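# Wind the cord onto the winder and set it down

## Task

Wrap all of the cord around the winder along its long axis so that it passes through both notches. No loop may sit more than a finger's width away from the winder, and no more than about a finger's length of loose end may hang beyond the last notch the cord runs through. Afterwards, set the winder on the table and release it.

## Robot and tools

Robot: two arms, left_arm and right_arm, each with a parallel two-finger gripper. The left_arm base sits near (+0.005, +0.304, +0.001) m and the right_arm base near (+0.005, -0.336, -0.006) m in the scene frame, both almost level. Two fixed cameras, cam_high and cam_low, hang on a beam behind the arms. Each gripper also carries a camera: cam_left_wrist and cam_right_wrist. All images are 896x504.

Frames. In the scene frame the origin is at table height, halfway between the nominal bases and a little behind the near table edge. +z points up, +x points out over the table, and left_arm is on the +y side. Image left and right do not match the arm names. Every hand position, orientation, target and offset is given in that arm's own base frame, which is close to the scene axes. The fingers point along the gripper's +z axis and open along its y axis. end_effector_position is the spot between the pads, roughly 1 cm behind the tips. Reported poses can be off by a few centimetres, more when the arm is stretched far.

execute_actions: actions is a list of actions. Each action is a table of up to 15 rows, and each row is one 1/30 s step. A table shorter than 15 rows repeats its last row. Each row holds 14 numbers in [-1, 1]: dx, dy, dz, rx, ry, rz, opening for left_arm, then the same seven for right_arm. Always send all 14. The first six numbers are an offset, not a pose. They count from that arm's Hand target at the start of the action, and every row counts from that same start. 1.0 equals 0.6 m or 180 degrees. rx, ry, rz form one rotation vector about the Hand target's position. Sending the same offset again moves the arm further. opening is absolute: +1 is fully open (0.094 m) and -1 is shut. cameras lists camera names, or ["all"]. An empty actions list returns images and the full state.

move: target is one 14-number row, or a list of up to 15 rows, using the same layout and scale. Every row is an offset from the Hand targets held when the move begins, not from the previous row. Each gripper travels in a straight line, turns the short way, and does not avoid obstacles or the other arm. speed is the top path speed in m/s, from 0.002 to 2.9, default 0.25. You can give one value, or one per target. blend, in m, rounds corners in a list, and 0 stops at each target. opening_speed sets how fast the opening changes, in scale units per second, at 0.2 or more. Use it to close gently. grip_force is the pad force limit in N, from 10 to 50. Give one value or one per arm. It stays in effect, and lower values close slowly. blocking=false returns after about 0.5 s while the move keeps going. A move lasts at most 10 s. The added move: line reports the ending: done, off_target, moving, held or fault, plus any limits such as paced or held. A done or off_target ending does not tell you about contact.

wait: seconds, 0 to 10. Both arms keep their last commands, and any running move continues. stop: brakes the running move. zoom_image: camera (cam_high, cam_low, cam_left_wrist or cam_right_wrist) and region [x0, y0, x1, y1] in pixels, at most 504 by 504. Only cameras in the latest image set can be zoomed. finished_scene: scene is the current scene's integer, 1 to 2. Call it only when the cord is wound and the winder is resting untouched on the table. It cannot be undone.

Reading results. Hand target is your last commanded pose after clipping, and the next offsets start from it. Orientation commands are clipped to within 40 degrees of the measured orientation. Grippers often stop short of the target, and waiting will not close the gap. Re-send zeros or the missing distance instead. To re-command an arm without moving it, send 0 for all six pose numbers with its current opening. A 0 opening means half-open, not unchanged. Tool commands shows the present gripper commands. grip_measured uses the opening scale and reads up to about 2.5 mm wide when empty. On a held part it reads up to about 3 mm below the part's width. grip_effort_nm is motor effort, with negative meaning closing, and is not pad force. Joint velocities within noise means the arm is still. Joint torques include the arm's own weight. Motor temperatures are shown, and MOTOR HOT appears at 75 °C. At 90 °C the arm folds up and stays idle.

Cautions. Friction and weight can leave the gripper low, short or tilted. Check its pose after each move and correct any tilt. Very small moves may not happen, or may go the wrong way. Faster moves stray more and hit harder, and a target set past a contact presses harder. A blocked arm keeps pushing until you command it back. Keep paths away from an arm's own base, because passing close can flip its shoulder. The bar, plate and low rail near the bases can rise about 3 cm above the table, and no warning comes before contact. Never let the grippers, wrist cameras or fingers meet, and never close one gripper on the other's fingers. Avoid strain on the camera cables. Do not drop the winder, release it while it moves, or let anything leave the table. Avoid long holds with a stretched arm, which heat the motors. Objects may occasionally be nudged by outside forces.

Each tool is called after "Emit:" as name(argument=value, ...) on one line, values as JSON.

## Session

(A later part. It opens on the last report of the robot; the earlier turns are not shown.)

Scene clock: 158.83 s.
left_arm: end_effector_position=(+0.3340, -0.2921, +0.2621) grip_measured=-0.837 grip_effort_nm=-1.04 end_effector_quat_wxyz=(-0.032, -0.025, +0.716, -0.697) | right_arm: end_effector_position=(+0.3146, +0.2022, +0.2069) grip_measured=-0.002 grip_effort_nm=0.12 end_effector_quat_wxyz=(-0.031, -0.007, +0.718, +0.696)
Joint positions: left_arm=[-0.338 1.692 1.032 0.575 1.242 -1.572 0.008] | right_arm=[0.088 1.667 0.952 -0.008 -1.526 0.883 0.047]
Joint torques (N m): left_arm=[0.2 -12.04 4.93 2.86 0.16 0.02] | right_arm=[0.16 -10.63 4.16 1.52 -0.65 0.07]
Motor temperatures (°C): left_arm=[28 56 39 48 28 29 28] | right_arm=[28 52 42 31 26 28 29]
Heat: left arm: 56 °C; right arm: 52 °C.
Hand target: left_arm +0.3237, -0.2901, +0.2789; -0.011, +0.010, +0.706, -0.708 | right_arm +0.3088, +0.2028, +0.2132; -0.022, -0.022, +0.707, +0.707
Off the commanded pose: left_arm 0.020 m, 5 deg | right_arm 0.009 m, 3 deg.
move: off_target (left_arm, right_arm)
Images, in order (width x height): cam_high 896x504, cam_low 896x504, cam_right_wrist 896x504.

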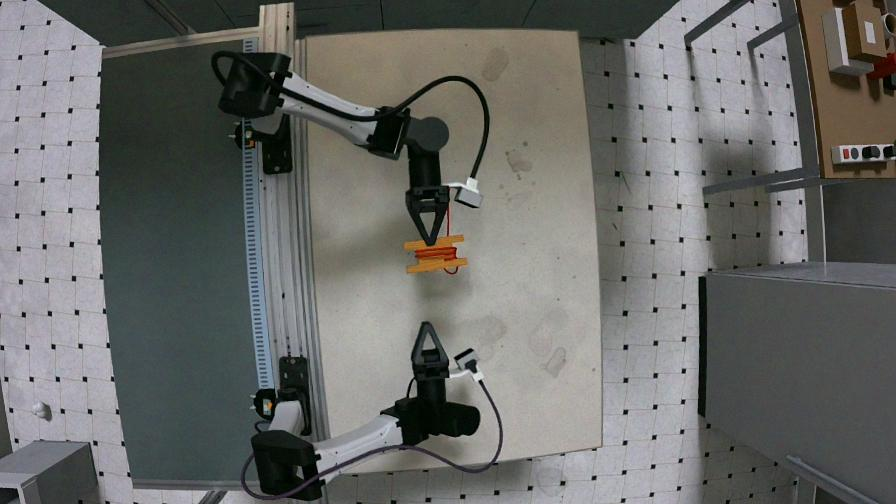

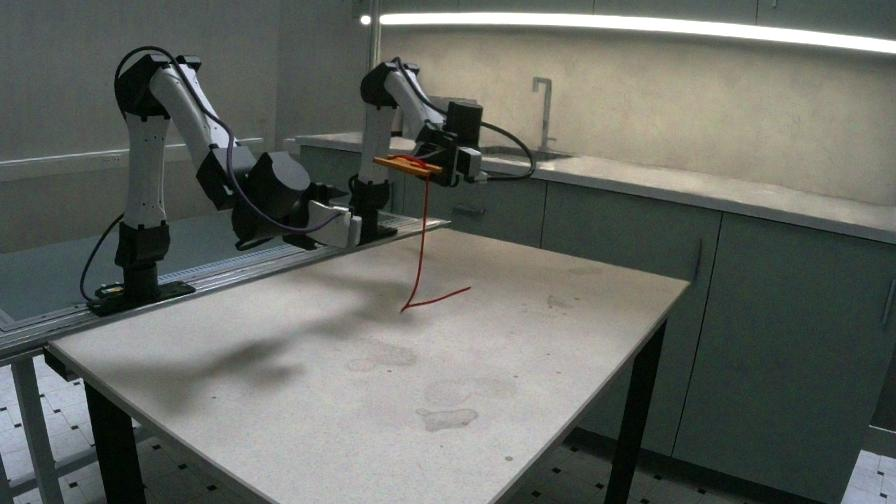

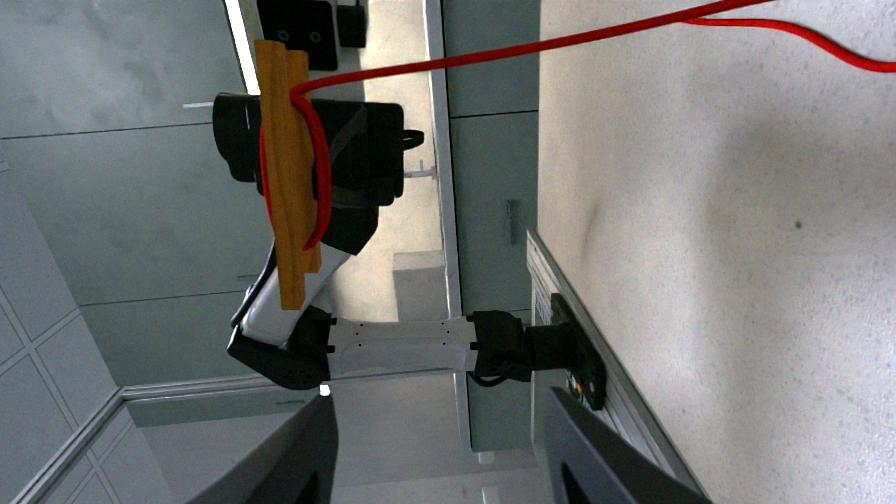

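Emit:
move(target=[[0,0,0,-0.005,-0.333,0,-1,0,0,0,0,0,0,0],[0,0,0,-0.009,-0.667,0,-1,0,0,0,0,0,0,0],[0,0,0,-0.014,-0.99,0,-1,0,0,0,0,0,0,0],[0,-0.02,-0.09,-0.014,-0.99,0,-1,0,0,0,0,0,0,0]], speed=[0.4,0.4,0.4,0.2], blend=[0.01,0.01,0.01,0], cameras=["cam_high","cam_low","cam_right_wrist"])

Emit:
zoom_image(camera="cam_high", region=[350, 190, 490, 330])

Scene clock: 165.70 s.
left_arm: end_effector_position=(+0.3240, -0.3013, +0.2276) grip_measured=-0.837 grip_effort_nm=-1.04 end_effector_quat_wxyz=(+0.699, +0.714, +0.026, -0.027) | right_arm: end_effector_position=(+0.3147, +0.2022, +0.2070) grip_measured=-0.002 grip_effort_nm=0.12 end_effector_quat_wxyz=(-0.031, -0.007, +0.718, +0.696)
Joint positions: left_arm=[-0.374 1.737 0.916 0.765 1.199 1.548 0.008] | right_arm=[0.088 1.667 0.952 -0.006 -1.526 0.884 0.047]
Joint torques (N m): left_arm=[0.1 -7.46 4.38 2.78 -0.13 -0.01] | right_arm=[0.16 -10.62 4.14 1.52 -0.64 0.07]
Motor temperatures (°C): left_arm=[28 55 39 50 28 29 28] | right_arm=[28 53 42 31 26 28 29]
Heat: left arm: 55 °C; right arm: 53 °C.
Hand target: left_arm +0.3237, -0.3020, +0.2250; +0.706, +0.708, +0.012, -0.011 | right_arm +0.3088, +0.2028, +0.2132; -0.022, -0.022, +0.707, +0.707
Off the commanded pose: left_arm 0.003 m, 3 deg | right_arm 0.009 m, 3 deg.
move: off_target (left_arm, right_arm)
Images, in order (width x height): cam_high 896x504, cam_low 896x504, cam_right_wrist 896x504.

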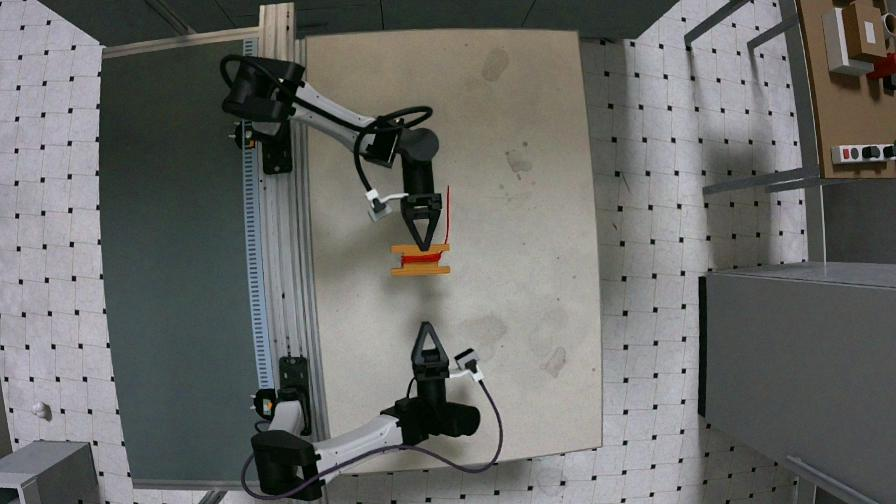

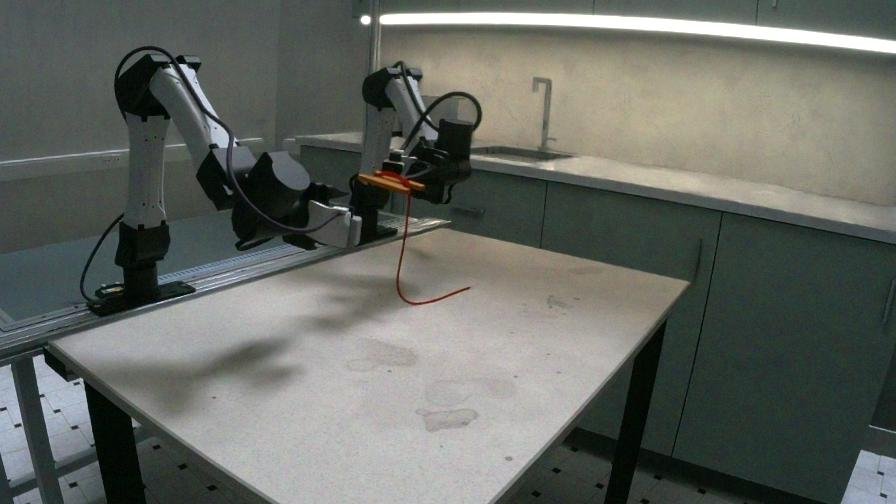

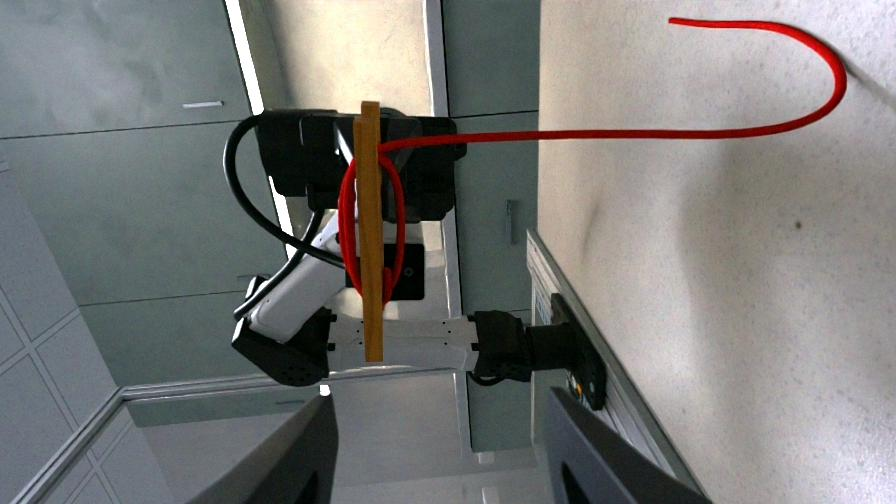

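Scaled by 3.600 from the camera's 896x504 image, which has a finer 1280x720 frame.

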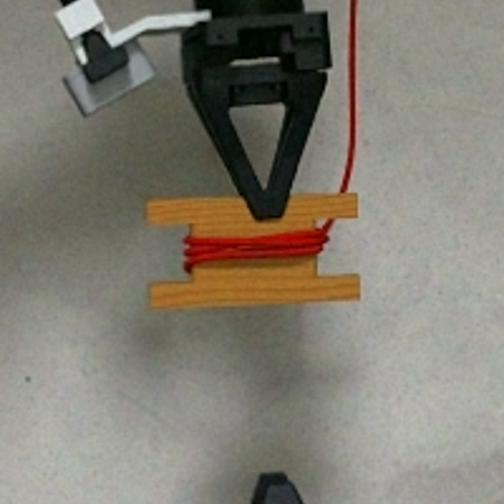

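Emit:
move(target=[[0,0,0,0,0,0,-1,-0.015,0.1,0.031,0,0,0,0],[0,0,0,0,0,0,-1,-0.015,0.19,0.031,0,0,0,0],[0,0,0,0,0,0,-1,-0.015,0.19,0.031,0,0,0,-1]], speed=0.2, blend=[0.02,0,0], opening_speed=0.7, cameras=["cam_right_wrist"])

Emit:
move(target=[[0,0,0,0,0,0,0,0,0,0,0,0,0,-1],[0,0.18,-0.02,0,0,0,0,0,0,0,0,0,0,-1],[0,0.18,-0.02,0.005,0.333,0,0,0,-0.12,0.03,0,0,0,-1],[0,0.18,-0.02,0.009,0.667,0,0,0,0,0.06,0,0,0,-1],[0,0.18,-0.02,0.014,0.99,0,0,0,0,0.06,0,0,0,-1]], speed=0.45, blend=[0,0.01,0.005,0.005,0])

Emit:
move(target=[[0,0,0,0,0,0,0,0,0,0,0.02,-0.333,0,-1],[0,0,0,0,0,0,0,0,0,0,0.04,-0.667,0,-1],[0,0,0,0,0,0,0,0,0,0,0.06,-0.99,0,-1],[0,0,0,0,0,0,0,0,0.0,-0.06,0.06,-0.99,0,-1]], speed=[0.4,0.4,0.4,0.2], blend=[0.01,0.01,0.01,0], cameras=["cam_high","cam_low","cam_left_wrist"])

Emit:
zoom_image(camera="cam_high", region=[350, 190, 490, 330])

Scene clock: 173.60 s.
left_arm: end_effector_position=(+0.3243, -0.3013, +0.2298) grip_measured=-0.837 grip_effort_nm=-1.04 end_effector_quat_wxyz=(+0.704, +0.710, +0.011, -0.011) | right_arm: end_effector_position=(+0.3015, +0.3149, +0.2377) grip_measured=-0.820 grip_effort_nm=-0.99 end_effector_quat_wxyz=(-0.029, -0.015, +0.709, +0.705)
Joint positions: left_arm=[-0.374 1.742 0.911 0.807 1.197 1.562 0.008] | right_arm=[0.425 1.707 0.9 0.794 -1.208 1.578 0.008]
Joint torques (N m): left_arm=[0.1 -7.54 4.52 2.48 -0.14 -0.13] | right_arm=[0.59 -8.17 4.04 1.83 0.15 -0.12]
Heat: left arm: 52 °C; right arm: 52 °C.
Hand target: left_arm +0.3237, -0.3020, +0.2249; +0.706, +0.708, +0.012, -0.011 | right_arm +0.2997, +0.3169, +0.2318; -0.022, -0.022, +0.707, +0.707
Off the commanded pose: left_arm 0.005 m, 0 deg | right_arm 0.006 m, 1 deg.
move: done
Images, in order (width x height): cam_right_wrist 896x504.

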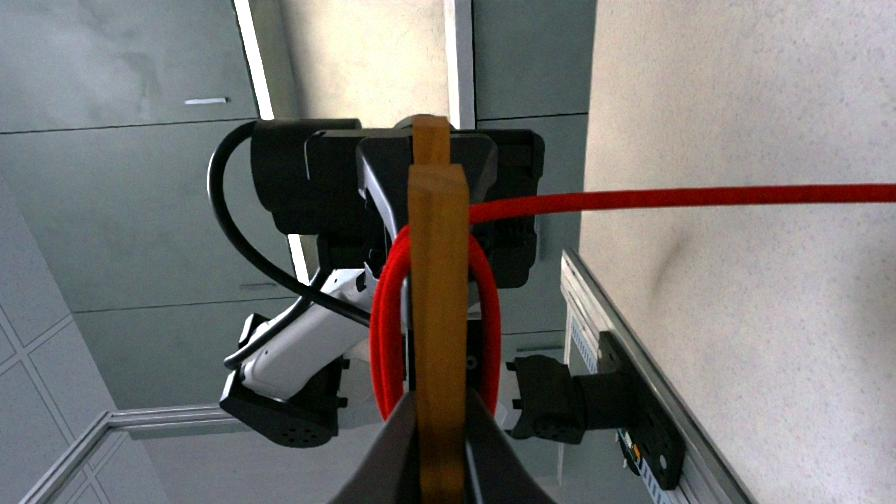

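Scene clock: 179.90 s.
left_arm: end_effector_position=(+0.3248, -0.1930, +0.2011) grip_measured=-0.002 grip_effort_nm=0.12 end_effector_quat_wxyz=(-0.030, -0.014, +0.719, -0.694) | right_arm: end_effector_position=(+0.2926, +0.3126, +0.2630) grip_measured=-0.825 grip_effort_nm=-0.99 end_effector_quat_wxyz=(-0.027, -0.026, +0.706, +0.708)
Joint positions: left_arm=[-0.058 1.695 0.973 -0.046 1.522 -0.864 0.047] | right_arm=[0.427 1.637 0.923 0.722 -1.219 1.581 0.008]
Joint torques (N m): left_arm=[0.17 -9.37 6.12 2.22 0.68 -0.07] | right_arm=[0.39 -7.83 8.35 1.19 0.17 -0.06]
Heat: left arm: 52 °C; right arm: 51 °C.
Hand target: left_arm +0.3237, -0.1940, +0.2130; -0.011, +0.010, +0.706, -0.708 | right_arm +0.2997, +0.3168, +0.2678; -0.022, -0.022, +0.707, +0.707
Off the commanded pose: left_arm 0.012 m, 4 deg | right_arm 0.010 m, 1 deg.
move: off_target (left_arm)

Scene clock: 185.17 s.
left_arm: end_effector_position=(+0.3253, -0.1930, +0.2015) grip_measured=-0.002 grip_effort_nm=0.12 end_effector_quat_wxyz=(-0.030, -0.014, +0.719, -0.695) | right_arm: end_effector_position=(+0.3017, +0.3156, +0.2337) grip_measured=-0.825 grip_effort_nm=-0.99 end_effector_quat_wxyz=(+0.702, -0.711, -0.002, +0.039)
Joint positions: left_arm=[-0.058 1.695 0.973 -0.038 1.522 -0.872 0.047] | right_arm=[0.427 1.711 0.896 0.785 -1.202 -1.546 0.008]
Joint torques (N m): left_arm=[0.16 -9.43 5.96 2.23 0.67 -0.07] | right_arm=[0.42 -8.5 4.18 1.81 0.11 -0.04]
Heat: left arm: 53 °C; right arm: 51 °C.
Hand target: left_arm +0.3237, -0.1940, +0.2130; -0.011, +0.010, +0.706, -0.708 | right_arm +0.2997, +0.3168, +0.2318; +0.707, -0.707, -0.012, +0.030
Off the commanded pose: left_arm 0.012 m, 4 deg | right_arm 0.003 m, 2 deg.
move: off_target (left_arm)
Images, in order (width x height): cam_high 896x504, cam_low 896x504, cam_left_wrist 896x504.

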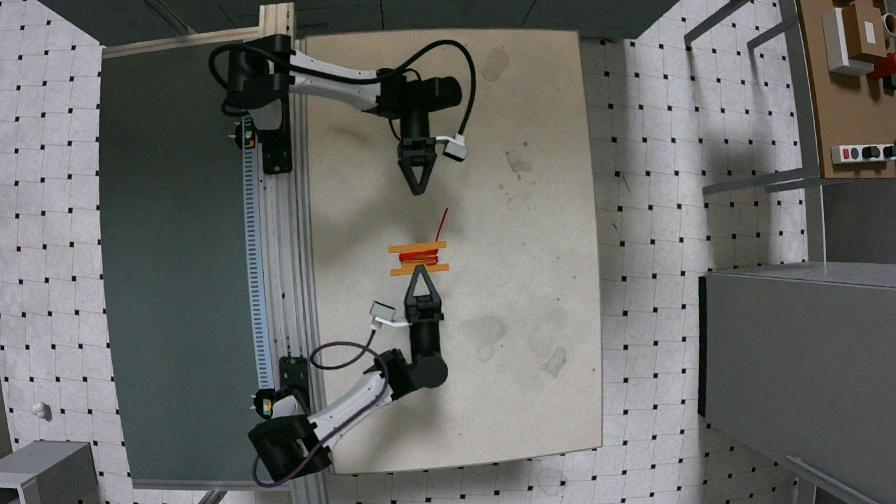

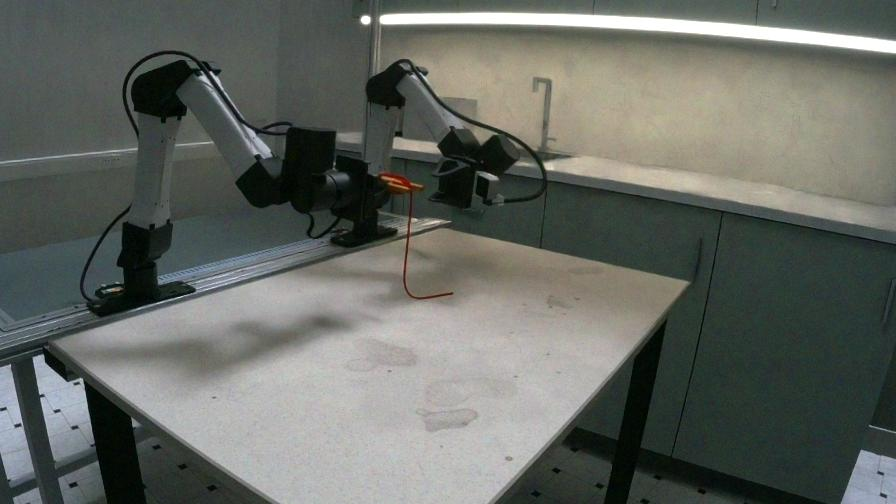

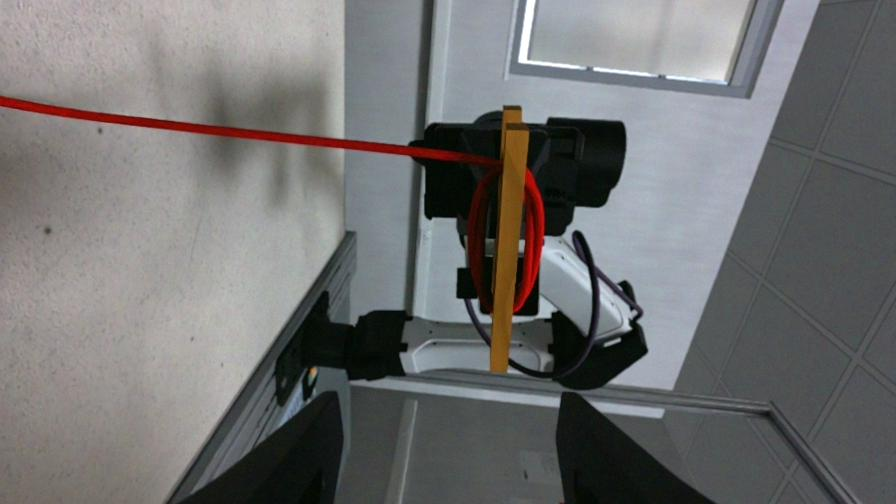

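Scaled by 3.600 from the camera's 896x504 image, which has a finer 1280x720 frame.

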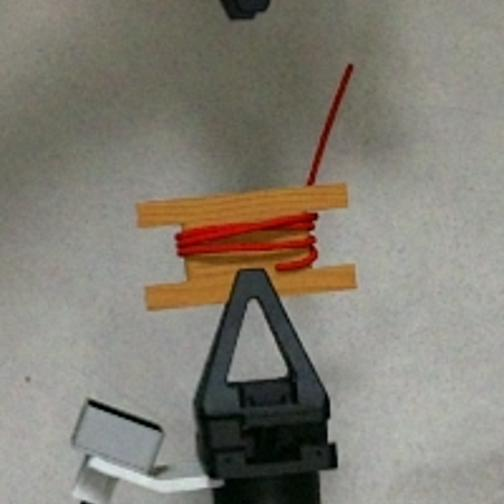

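Emit:
move(target=[[-0.018,-0.1,0.021,0,0,0,0,0,0,0,0,0,0,-1],[-0.018,-0.18,0.021,0,0,0,0,0,0,0,0,0,0,-1],[-0.018,-0.18,0.021,0,0,0,-1,0,0,0,0,0,0,-1]], speed=0.2, blend=[0.02,0,0], opening_speed=0.7, cameras=["cam_left_wrist"])

Emit:
move(target=[[0,0,0,0,0,0,-1,0,0,0,0,0,0,0],[0,0,0,0,0,0,-1,0,-0.19,-0.02,0,0,0,0],[0,-0.09,0.06,0,0,0,-1,0,-0.19,-0.02,-0.02,0.333,0,0],[0,0.01,0.08,0,0,0,-1,0,-0.19,-0.02,-0.04,0.667,0,0],[0,0.01,0.08,0,0,0,-1,0,-0.19,-0.02,-0.06,0.99,0,0]], speed=0.45, blend=[0,0.01,0.005,0.005,0])

Emit:
move(target=[[0,0,0,-0.005,-0.333,0,-1,0,0,0,0,0,0,0],[0,0,0,-0.009,-0.667,0,-1,0,0,0,0,0,0,0],[0,0,0,-0.014,-0.99,0,-1,0,0,0,0,0,0,0],[0,-0.01,-0.07,-0.014,-0.99,0,-1,0,0,0,0,0,0,0]], speed=[0.4,0.4,0.4,0.2], blend=[0.01,0.01,0.01,0], cameras=["cam_high","cam_low","cam_right_wrist"])

Emit:
zoom_image(camera="cam_high", region=[350, 190, 490, 330])

Scene clock: 193.77 s.
left_arm: end_effector_position=(+0.3136, -0.3006, +0.2283) grip_measured=-0.836 grip_effort_nm=-1.04 end_effector_quat_wxyz=(-0.019, +0.005, +0.710, -0.704) | right_arm: end_effector_position=(+0.3018, +0.3156, +0.2374) grip_measured=-0.825 grip_effort_nm=-0.99 end_effector_quat_wxyz=(+0.706, -0.707, -0.011, +0.030)
Joint positions: left_arm=[-0.377 1.729 0.889 0.813 1.228 -1.566 0.008] | right_arm=[0.427 1.711 0.896 0.813 -1.202 -1.546 0.008]
Joint torques (N m): left_arm=[-0.16 -7.66 4.41 2.83 -0.21 -0.08] | right_arm=[0.43 -8.35 4.08 1.61 0.12 0]
Heat: left arm: 52 °C; right arm: 50 °C.
Hand target: left_arm +0.3128, -0.3021, +0.2255; -0.011, +0.010, +0.706, -0.708 | right_arm +0.2997, +0.3168, +0.2318; +0.707, -0.707, -0.012, +0.030
Off the commanded pose: left_arm 0.003 m, 1 deg | right_arm 0.006 m, 0 deg.
move: done
Images, in order (width x height): cam_left_wrist 896x504.

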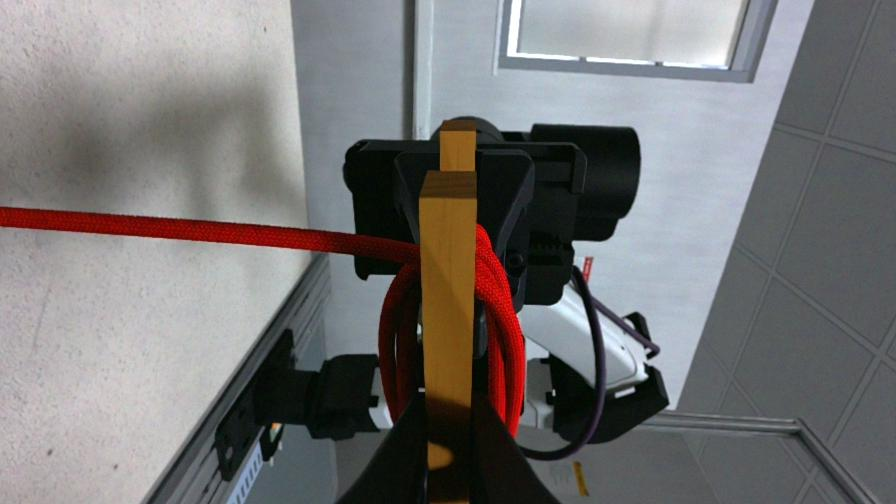

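Scene clock: 200.40 s.
left_arm: end_effector_position=(+0.3197, -0.3001, +0.2683) grip_measured=-0.837 grip_effort_nm=-1.04 end_effector_quat_wxyz=(-0.007, +0.013, +0.704, -0.710) | right_arm: end_effector_position=(+0.3013, +0.2022, +0.2105) grip_measured=-0.002 grip_effort_nm=0.12 end_effector_quat_wxyz=(-0.036, -0.005, +0.719, +0.694)
Joint positions: left_arm=[-0.371 1.675 0.981 0.715 1.228 -1.582 0.008] | right_arm=[0.092 1.619 0.933 -0.097 -1.524 0.832 0.047]
Joint torques (N m): left_arm=[0.7 -11.81 4.88 1.82 0.07 -0.06] | right_arm=[0.05 -9.42 5.63 1.46 -0.69 0.07]
Heat: left arm: 52 °C; right arm: 50 °C.
Hand target: left_arm +0.3129, -0.2960, +0.2735; -0.011, +0.010, +0.706, -0.708 | right_arm +0.2997, +0.2028, +0.2197; -0.022, -0.021, +0.707, +0.707
Off the commanded pose: left_arm 0.010 m, 1 deg | right_arm 0.009 m, 3 deg.
move: off_target (right_arm)

Scene clock: 205.67 s.
left_arm: end_effector_position=(+0.3132, -0.3009, +0.2313) grip_measured=-0.837 grip_effort_nm=-1.04 end_effector_quat_wxyz=(+0.698, +0.715, +0.034, -0.034) | right_arm: end_effector_position=(+0.3062, +0.2027, +0.2159) grip_measured=-0.002 grip_effort_nm=0.12 end_effector_quat_wxyz=(-0.029, -0.010, +0.718, +0.696)
Joint positions: left_arm=[-0.385 1.691 0.884 0.744 1.188 1.533 0.008] | right_arm=[0.092 1.619 0.933 -0.008 -1.524 0.904 0.047]
Joint torques (N m): left_arm=[-0.02 -7.43 4.68 2.8 -0.14 0.14] | right_arm=[0.09 -10.07 3.81 1.54 -0.62 0.07]
Heat: left arm: 52 °C; right arm: 50 °C.
Hand target: left_arm +0.3128, -0.3021, +0.2317; +0.706, +0.708, +0.011, -0.011 | right_arm +0.2997, +0.2028, +0.2197; -0.022, -0.021, +0.707, +0.707
Off the commanded pose: left_arm 0.001 m, 4 deg | right_arm 0.007 m, 2 deg.
move: off_target (left_arm)
Images, in order (width x height): cam_high 896x504, cam_low 896x504, cam_right_wrist 896x504.

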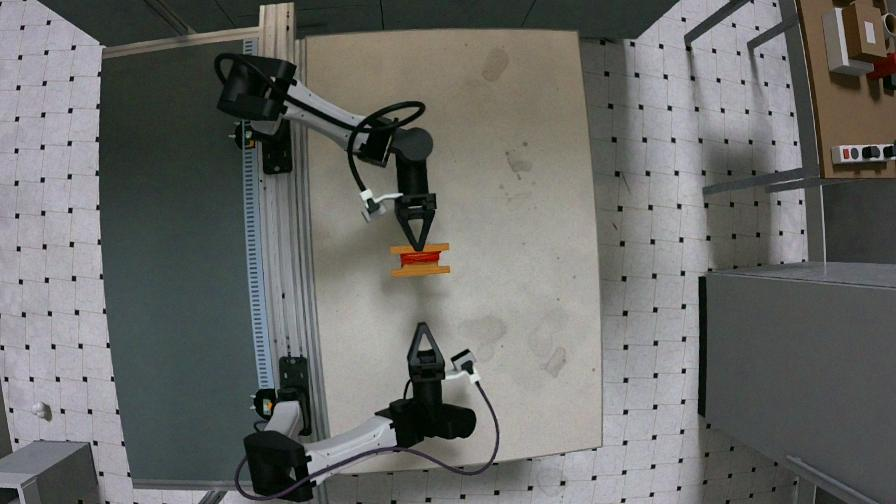

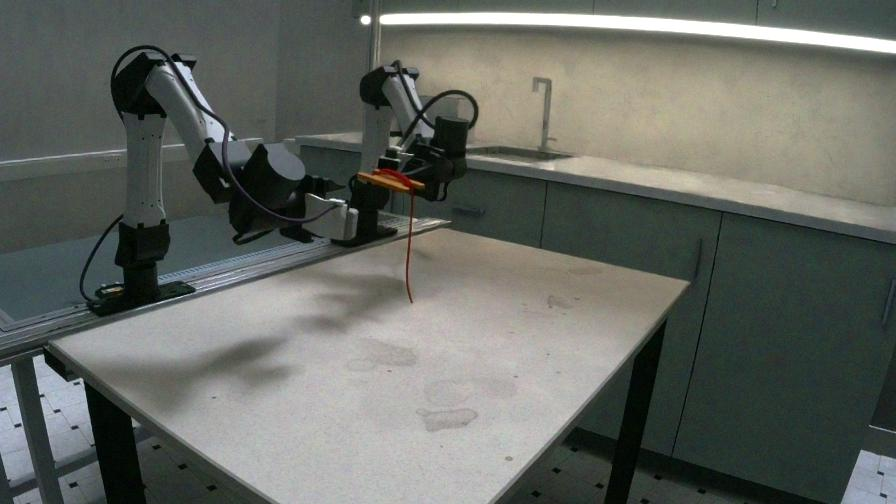

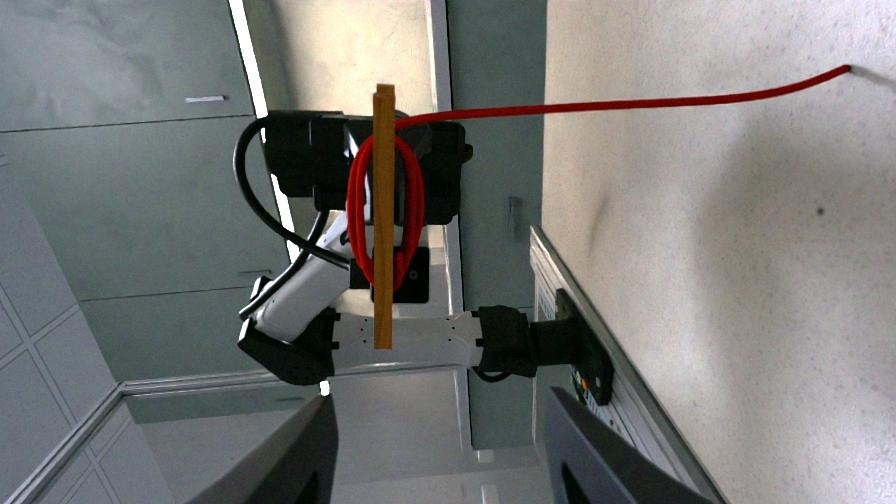

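Scaled by 3.600 from the camera's 896x504 image, which has a finer 1280x720 frame.

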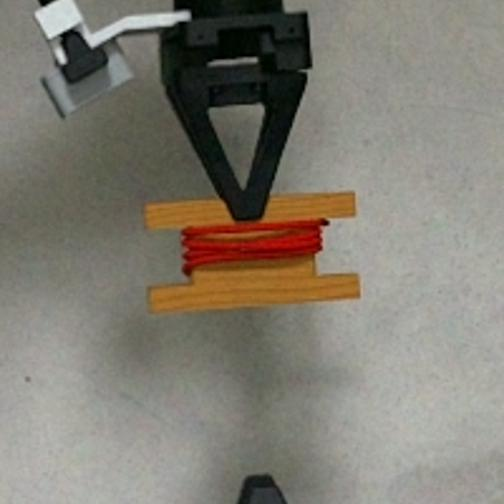

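Emit:
move(target=[[0,0,0,0,0,0,-1,0,0.1,0.026,0,0,0,0],[0,0,0,0,0,0,-1,0,0.19,0.026,0,0,0,0],[0,0,0,0,0,0,-1,0,0.19,0.026,0,0,0,-1]], speed=0.2, blend=[0.02,0,0], opening_speed=0.7, cameras=["cam_right_wrist"])

Emit:
move(target=[[0,0,0,0,0,0,0,0,0,0,0,0,0,-1],[0,0.17,-0.01,0,0,0,0,0,0,0.05,0,0,0,-1],[0,0.17,-0.01,0.005,0.333,0,0,0,0,0.05,0.02,-0.333,0,-1],[0,0.17,-0.01,0.009,0.667,0,0,0,0,0.05,0.04,-0.667,0,-1],[0,0.17,-0.01,0.014,0.99,0,0,0,0,0.02,0.06,-0.99,0,-1]], speed=0.4, blend=[0,0.01,0.01,0.01,0], cameras=["cam_high","cam_low","cam_left_wrist"])

Emit:
zoom_image(camera="cam_high", region=[350, 190, 490, 330])

Scene clock: 212.77 s.
left_arm: end_effector_position=(+0.3137, -0.3010, +0.2356) grip_measured=-0.838 grip_effort_nm=-1.04 end_effector_quat_wxyz=(+0.703, +0.711, +0.014, -0.014) | right_arm: end_effector_position=(+0.3018, +0.3149, +0.2420) grip_measured=-0.817 grip_effort_nm=-0.99 end_effector_quat_wxyz=(-0.029, -0.014, +0.708, +0.706)
Joint positions: left_arm=[-0.385 1.691 0.884 0.775 1.186 1.561 0.008] | right_arm=[0.425 1.7 0.907 0.787 -1.207 1.587 0.009]
Joint torques (N m): left_arm=[-0.02 -7.21 4.51 2.59 -0.14 -0.1] | right_arm=[0.59 -8.21 4.04 1.78 0.15 -0.19]
Motor temperatures (°C): left_arm=[28 50 39 52 28 29 28] | right_arm=[28 49 41 32 26 28 29]
Heat: left arm: 52 °C; right arm: 49 °C.
Hand target: left_arm +0.3128, -0.3021, +0.2317; +0.706, +0.708, +0.011, -0.011 | right_arm +0.2997, +0.3169, +0.2354; -0.022, -0.022, +0.707, +0.707
Off the commanded pose: left_arm 0.004 m, 1 deg | right_arm 0.007 m, 1 deg.
move: done
Images, in order (width x height): cam_right_wrist 896x504.

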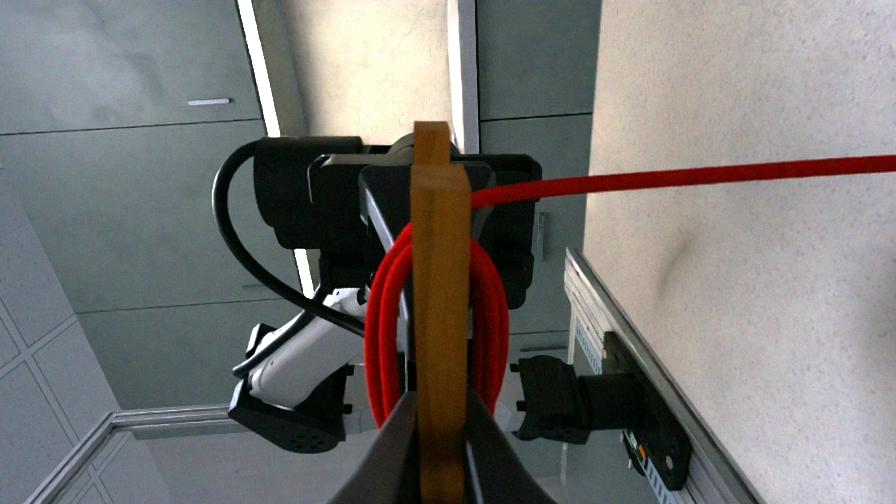

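Scene clock: 219.70 s.
left_arm: end_effector_position=(+0.3165, -0.2001, +0.2159) grip_measured=-0.002 grip_effort_nm=0.12 end_effector_quat_wxyz=(-0.030, -0.012, +0.720, -0.694) | right_arm: end_effector_position=(+0.3008, +0.3145, +0.2506) grip_measured=-0.824 grip_effort_nm=-0.99 end_effector_quat_wxyz=(+0.708, -0.706, -0.010, +0.030)
Joint positions: left_arm=[-0.082 1.63 0.919 0.132 1.505 -1.052 0.047] | right_arm=[0.425 1.681 0.915 0.776 -1.202 -1.533 0.008]
Joint torques (N m): left_arm=[0.42 -9.43 5.29 2.43 0.53 -0.07] | right_arm=[0.58 -8.53 5.2 1.37 0.13 -0.07]
Heat: left arm: 51 °C; right arm: 49 °C.
Hand target: left_arm +0.3129, -0.2000, +0.2256; -0.010, +0.010, +0.706, -0.708 | right_arm +0.2997, +0.3169, +0.2474; +0.707, -0.707, -0.012, +0.030
Off the commanded pose: left_arm 0.010 m, 4 deg | right_arm 0.004 m, 0 deg.
move: off_target (left_arm)
Images, in order (width x height): cam_high 896x504, cam_low 896x504, cam_left_wrist 896x504.

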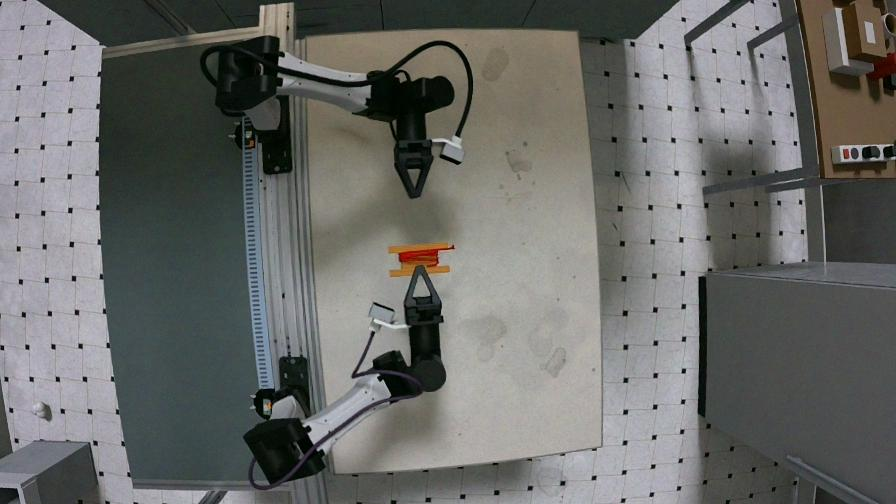

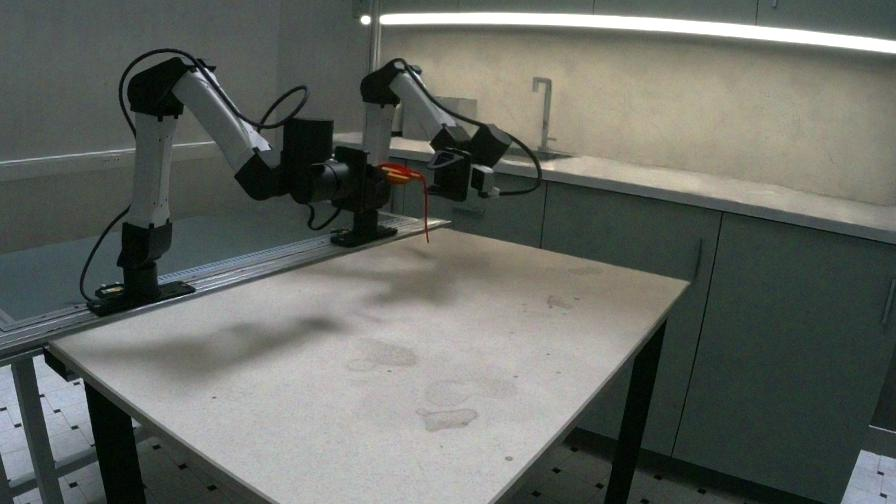

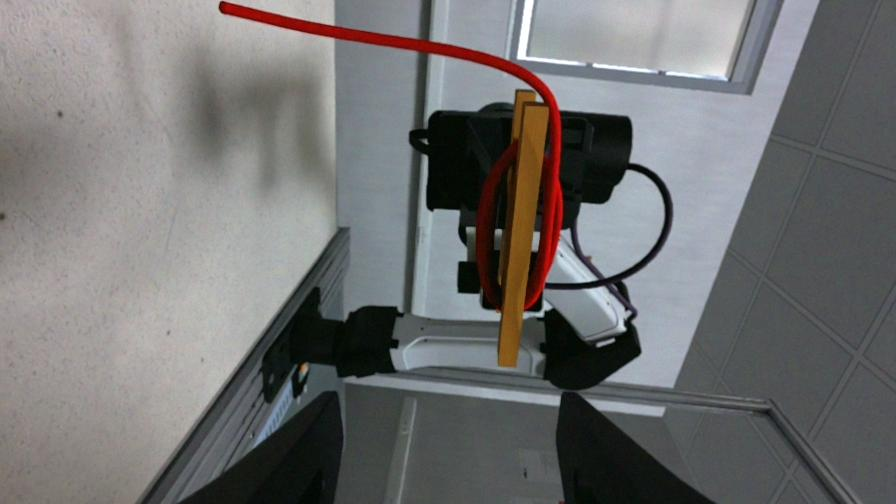

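Scaled by 3.600 from the camera's 896x504 image, which has a finer 1280x720 frame.

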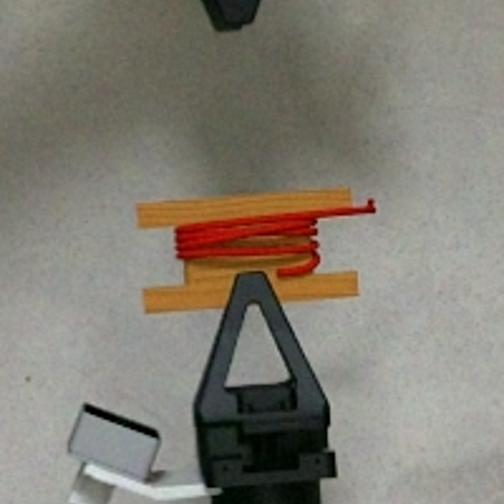

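Emit:
move(target=[[0,0.0,0,0,0,0,0,0,0,0,-0.02,0.333,0,-1],[0,0,0,0,0,0,0,0,0,0,-0.04,0.667,0,-1],[0,0,0,0,0,0,0,0,0,0,-0.06,0.99,0,-1]], speed=0.4, blend=[0.01,0.01,0])

Emit:
move(target=[[0,0,0,0,0,0,0,0,-0.1,0.03,0.07,0.004,0,-1],[0,0,0,0,0,0,0,0,0,0.03,0.07,0.004,0,-1]], speed=0.3, cameras=["cam_high","cam_low","cam_left_wrist"])

Emit:
zoom_image(camera="cam_high", region=[350, 190, 490, 330])

Scene clock: 227.67 s.
left_arm: end_effector_position=(+0.3183, -0.2003, +0.2187) grip_measured=-0.002 grip_effort_nm=0.12 end_effector_quat_wxyz=(-0.026, -0.011, +0.717, -0.697) | right_arm: end_effector_position=(+0.3008, +0.3145, +0.2447) grip_measured=-0.824 grip_effort_nm=-0.99 end_effector_quat_wxyz=(-0.027, -0.013, +0.711, +0.702)
Joint positions: left_arm=[-0.082 1.63 0.885 0.304 1.505 -1.184 0.047] | right_arm=[0.425 1.681 0.915 0.733 -1.202 1.559 0.008]
Joint torques (N m): left_arm=[0.38 -9.46 4.56 2.54 0.4 -0.07] | right_arm=[0.57 -8.75 5.48 1.84 0.09 0.08]
Heat: left arm: 51 °C; right arm: 48 °C.
Hand target: left_arm +0.3129, -0.2000, +0.2256; -0.010, +0.010, +0.706, -0.708 | right_arm +0.2997, +0.3169, +0.2474; -0.022, -0.022, +0.707, +0.707
Off the commanded pose: left_arm 0.009 m, 3 deg | right_arm 0.004 m, 1 deg.
move: off_target (left_arm)

Scene clock: 230.10 s.
left_arm: end_effector_position=(+0.3190, -0.2004, +0.2203) grip_measured=-0.002 grip_effort_nm=0.12 end_effector_quat_wxyz=(-0.025, -0.009, +0.716, -0.697) | right_arm: end_effector_position=(+0.2933, +0.3179, +0.2501) grip_measured=-0.824 grip_effort_nm=-0.99 end_effector_quat_wxyz=(-0.064, +0.007, +0.643, +0.763)
Joint positions: left_arm=[-0.082 1.63 0.885 0.324 1.505 -1.199 0.047] | right_arm=[0.448 1.857 0.829 1.476 -1.159 2.081 0.008]
Joint torques (N m): left_arm=[0.38 -9.43 4.19 2.55 0.38 -0.07] | right_arm=[-0.43 -8.76 6.76 1.87 0.53 -0.21]
Heat: left arm: 51 °C; right arm: 48 °C.
Hand target: left_arm +0.3129, -0.2000, +0.2256; -0.010, +0.010, +0.706, -0.708 | right_arm +0.2997, +0.3169, +0.2653; -0.024, -0.019, +0.625, +0.780
Off the commanded pose: left_arm 0.008 m, 3 deg | right_arm 0.017 m, 6 deg.
move: off_target (left_arm, right_arm)
Images, in order (width x height): cam_high 896x504, cam_low 896x504, cam_left_wrist 896x504.

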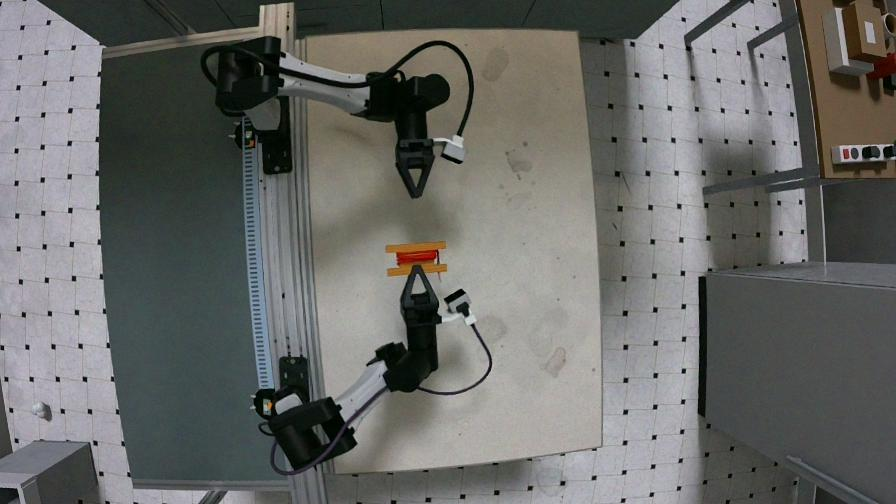

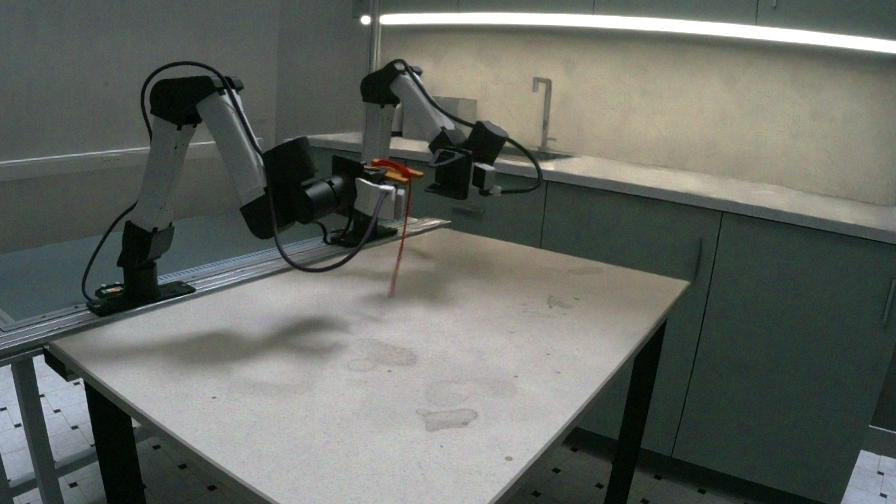

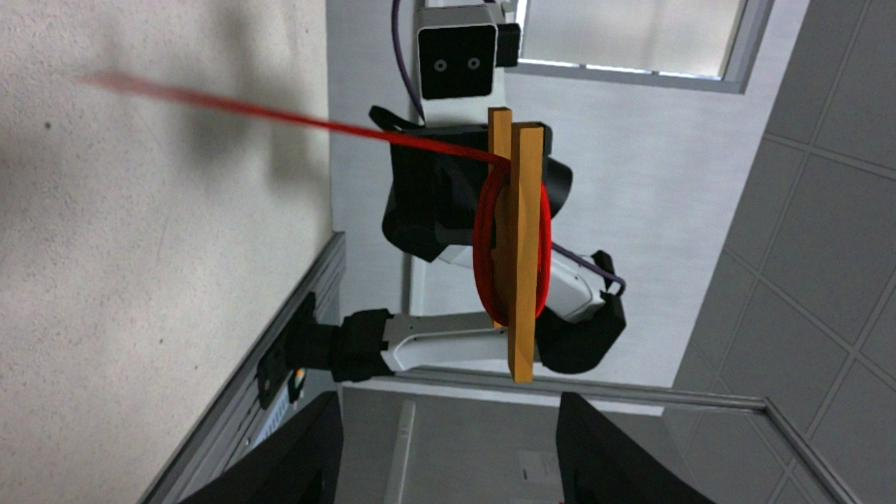

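Scaled by 3.600 from the camera's 896x504 image, which has a finer 1280x720 frame.

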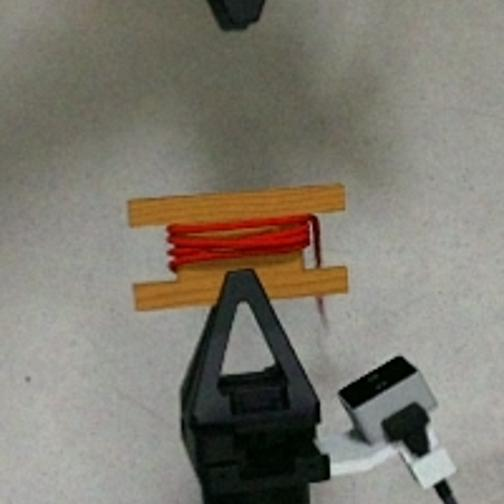

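Emit:
move(target=[[0,0,0,0,0,0,0,0,0,0,0.0195,-0.321,-0.072,-1],[0,0,0,0,0,0,0,0,0,0,0.039,-0.643,-0.144,-1],[0,0,0,0,0,0,0,0,0,0,0.058,-0.964,-0.216,-1]], speed=0.4, blend=[0.01,0.01,0], cameras=["cam_high","cam_left_wrist"])

Emit:
zoom_image(camera="cam_high", region=[350, 190, 490, 330])

Scene clock: 240.73 s.
left_arm: end_effector_position=(+0.3188, -0.2003, +0.2201) grip_measured=-0.002 grip_effort_nm=0.12 end_effector_quat_wxyz=(-0.024, -0.009, +0.716, -0.698) | right_arm: end_effector_position=(+0.2946, +0.3181, +0.2487) grip_measured=-0.824 grip_effort_nm=-0.99 end_effector_quat_wxyz=(+0.762, -0.642, +0.021, +0.078)
Joint positions: left_arm=[-0.082 1.63 0.878 0.348 1.505 -1.216 0.047] | right_arm=[0.448 1.862 0.829 1.477 -1.154 -1.026 0.008]
Joint torques (N m): left_arm=[0.36 -9.37 4.3 2.56 0.37 -0.07] | right_arm=[-0.39 -9.22 6.54 1.76 0.51 -0.13]
Heat: left arm: 52 °C; right arm: 49 °C.
Hand target: left_arm +0.3129, -0.2000, +0.2256; -0.010, +0.010, +0.706, -0.708 | right_arm +0.2997, +0.3169, +0.2653; +0.780, -0.625, -0.008, +0.036
Off the commanded pose: left_arm 0.008 m, 3 deg | right_arm 0.017 m, 7 deg.
move: off_target (left_arm, right_arm)
Images, in order (width x height): cam_high 896x504, cam_left_wrist 896x504.

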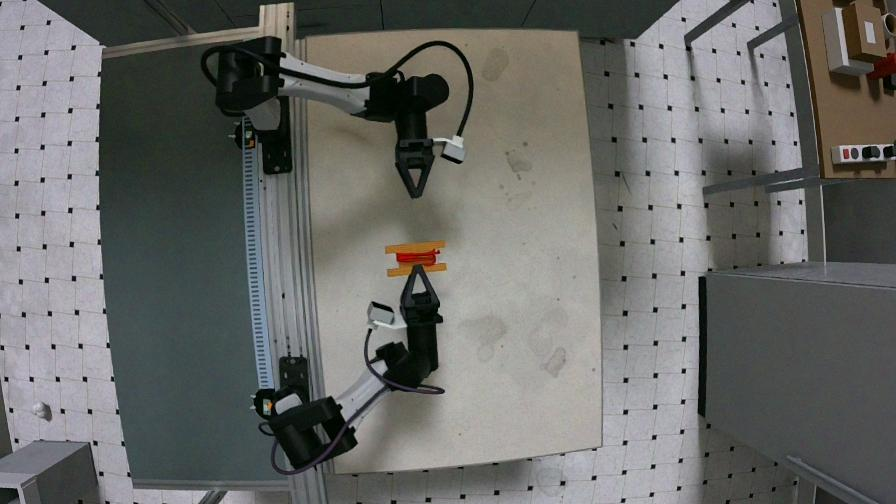

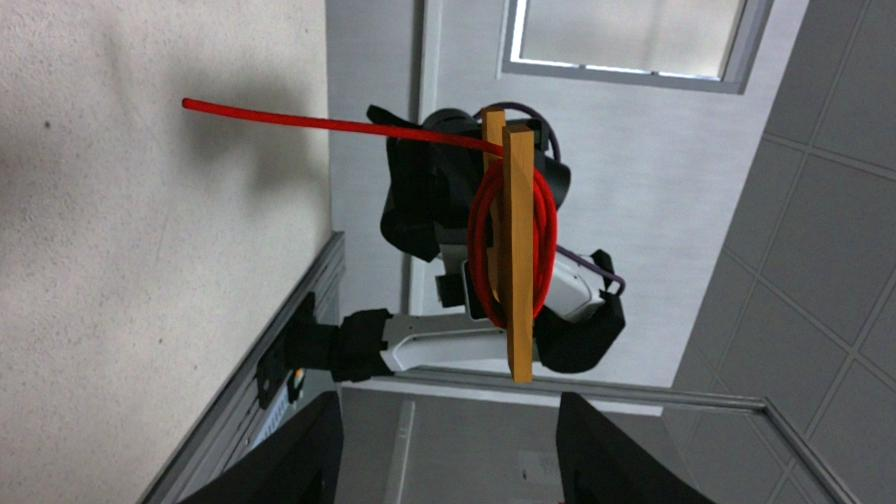

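Scaled by 3.600 from the camera's 896x504 image, which has a finer 1280x720 frame.

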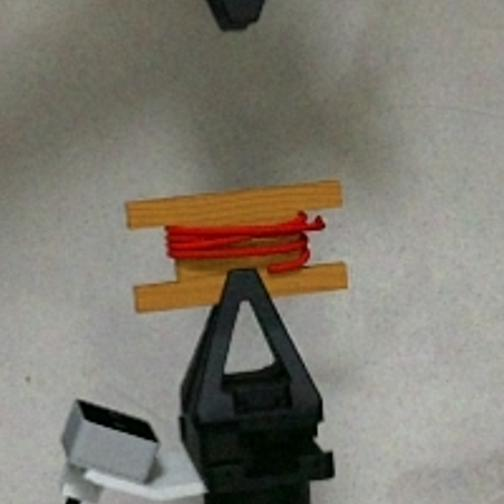

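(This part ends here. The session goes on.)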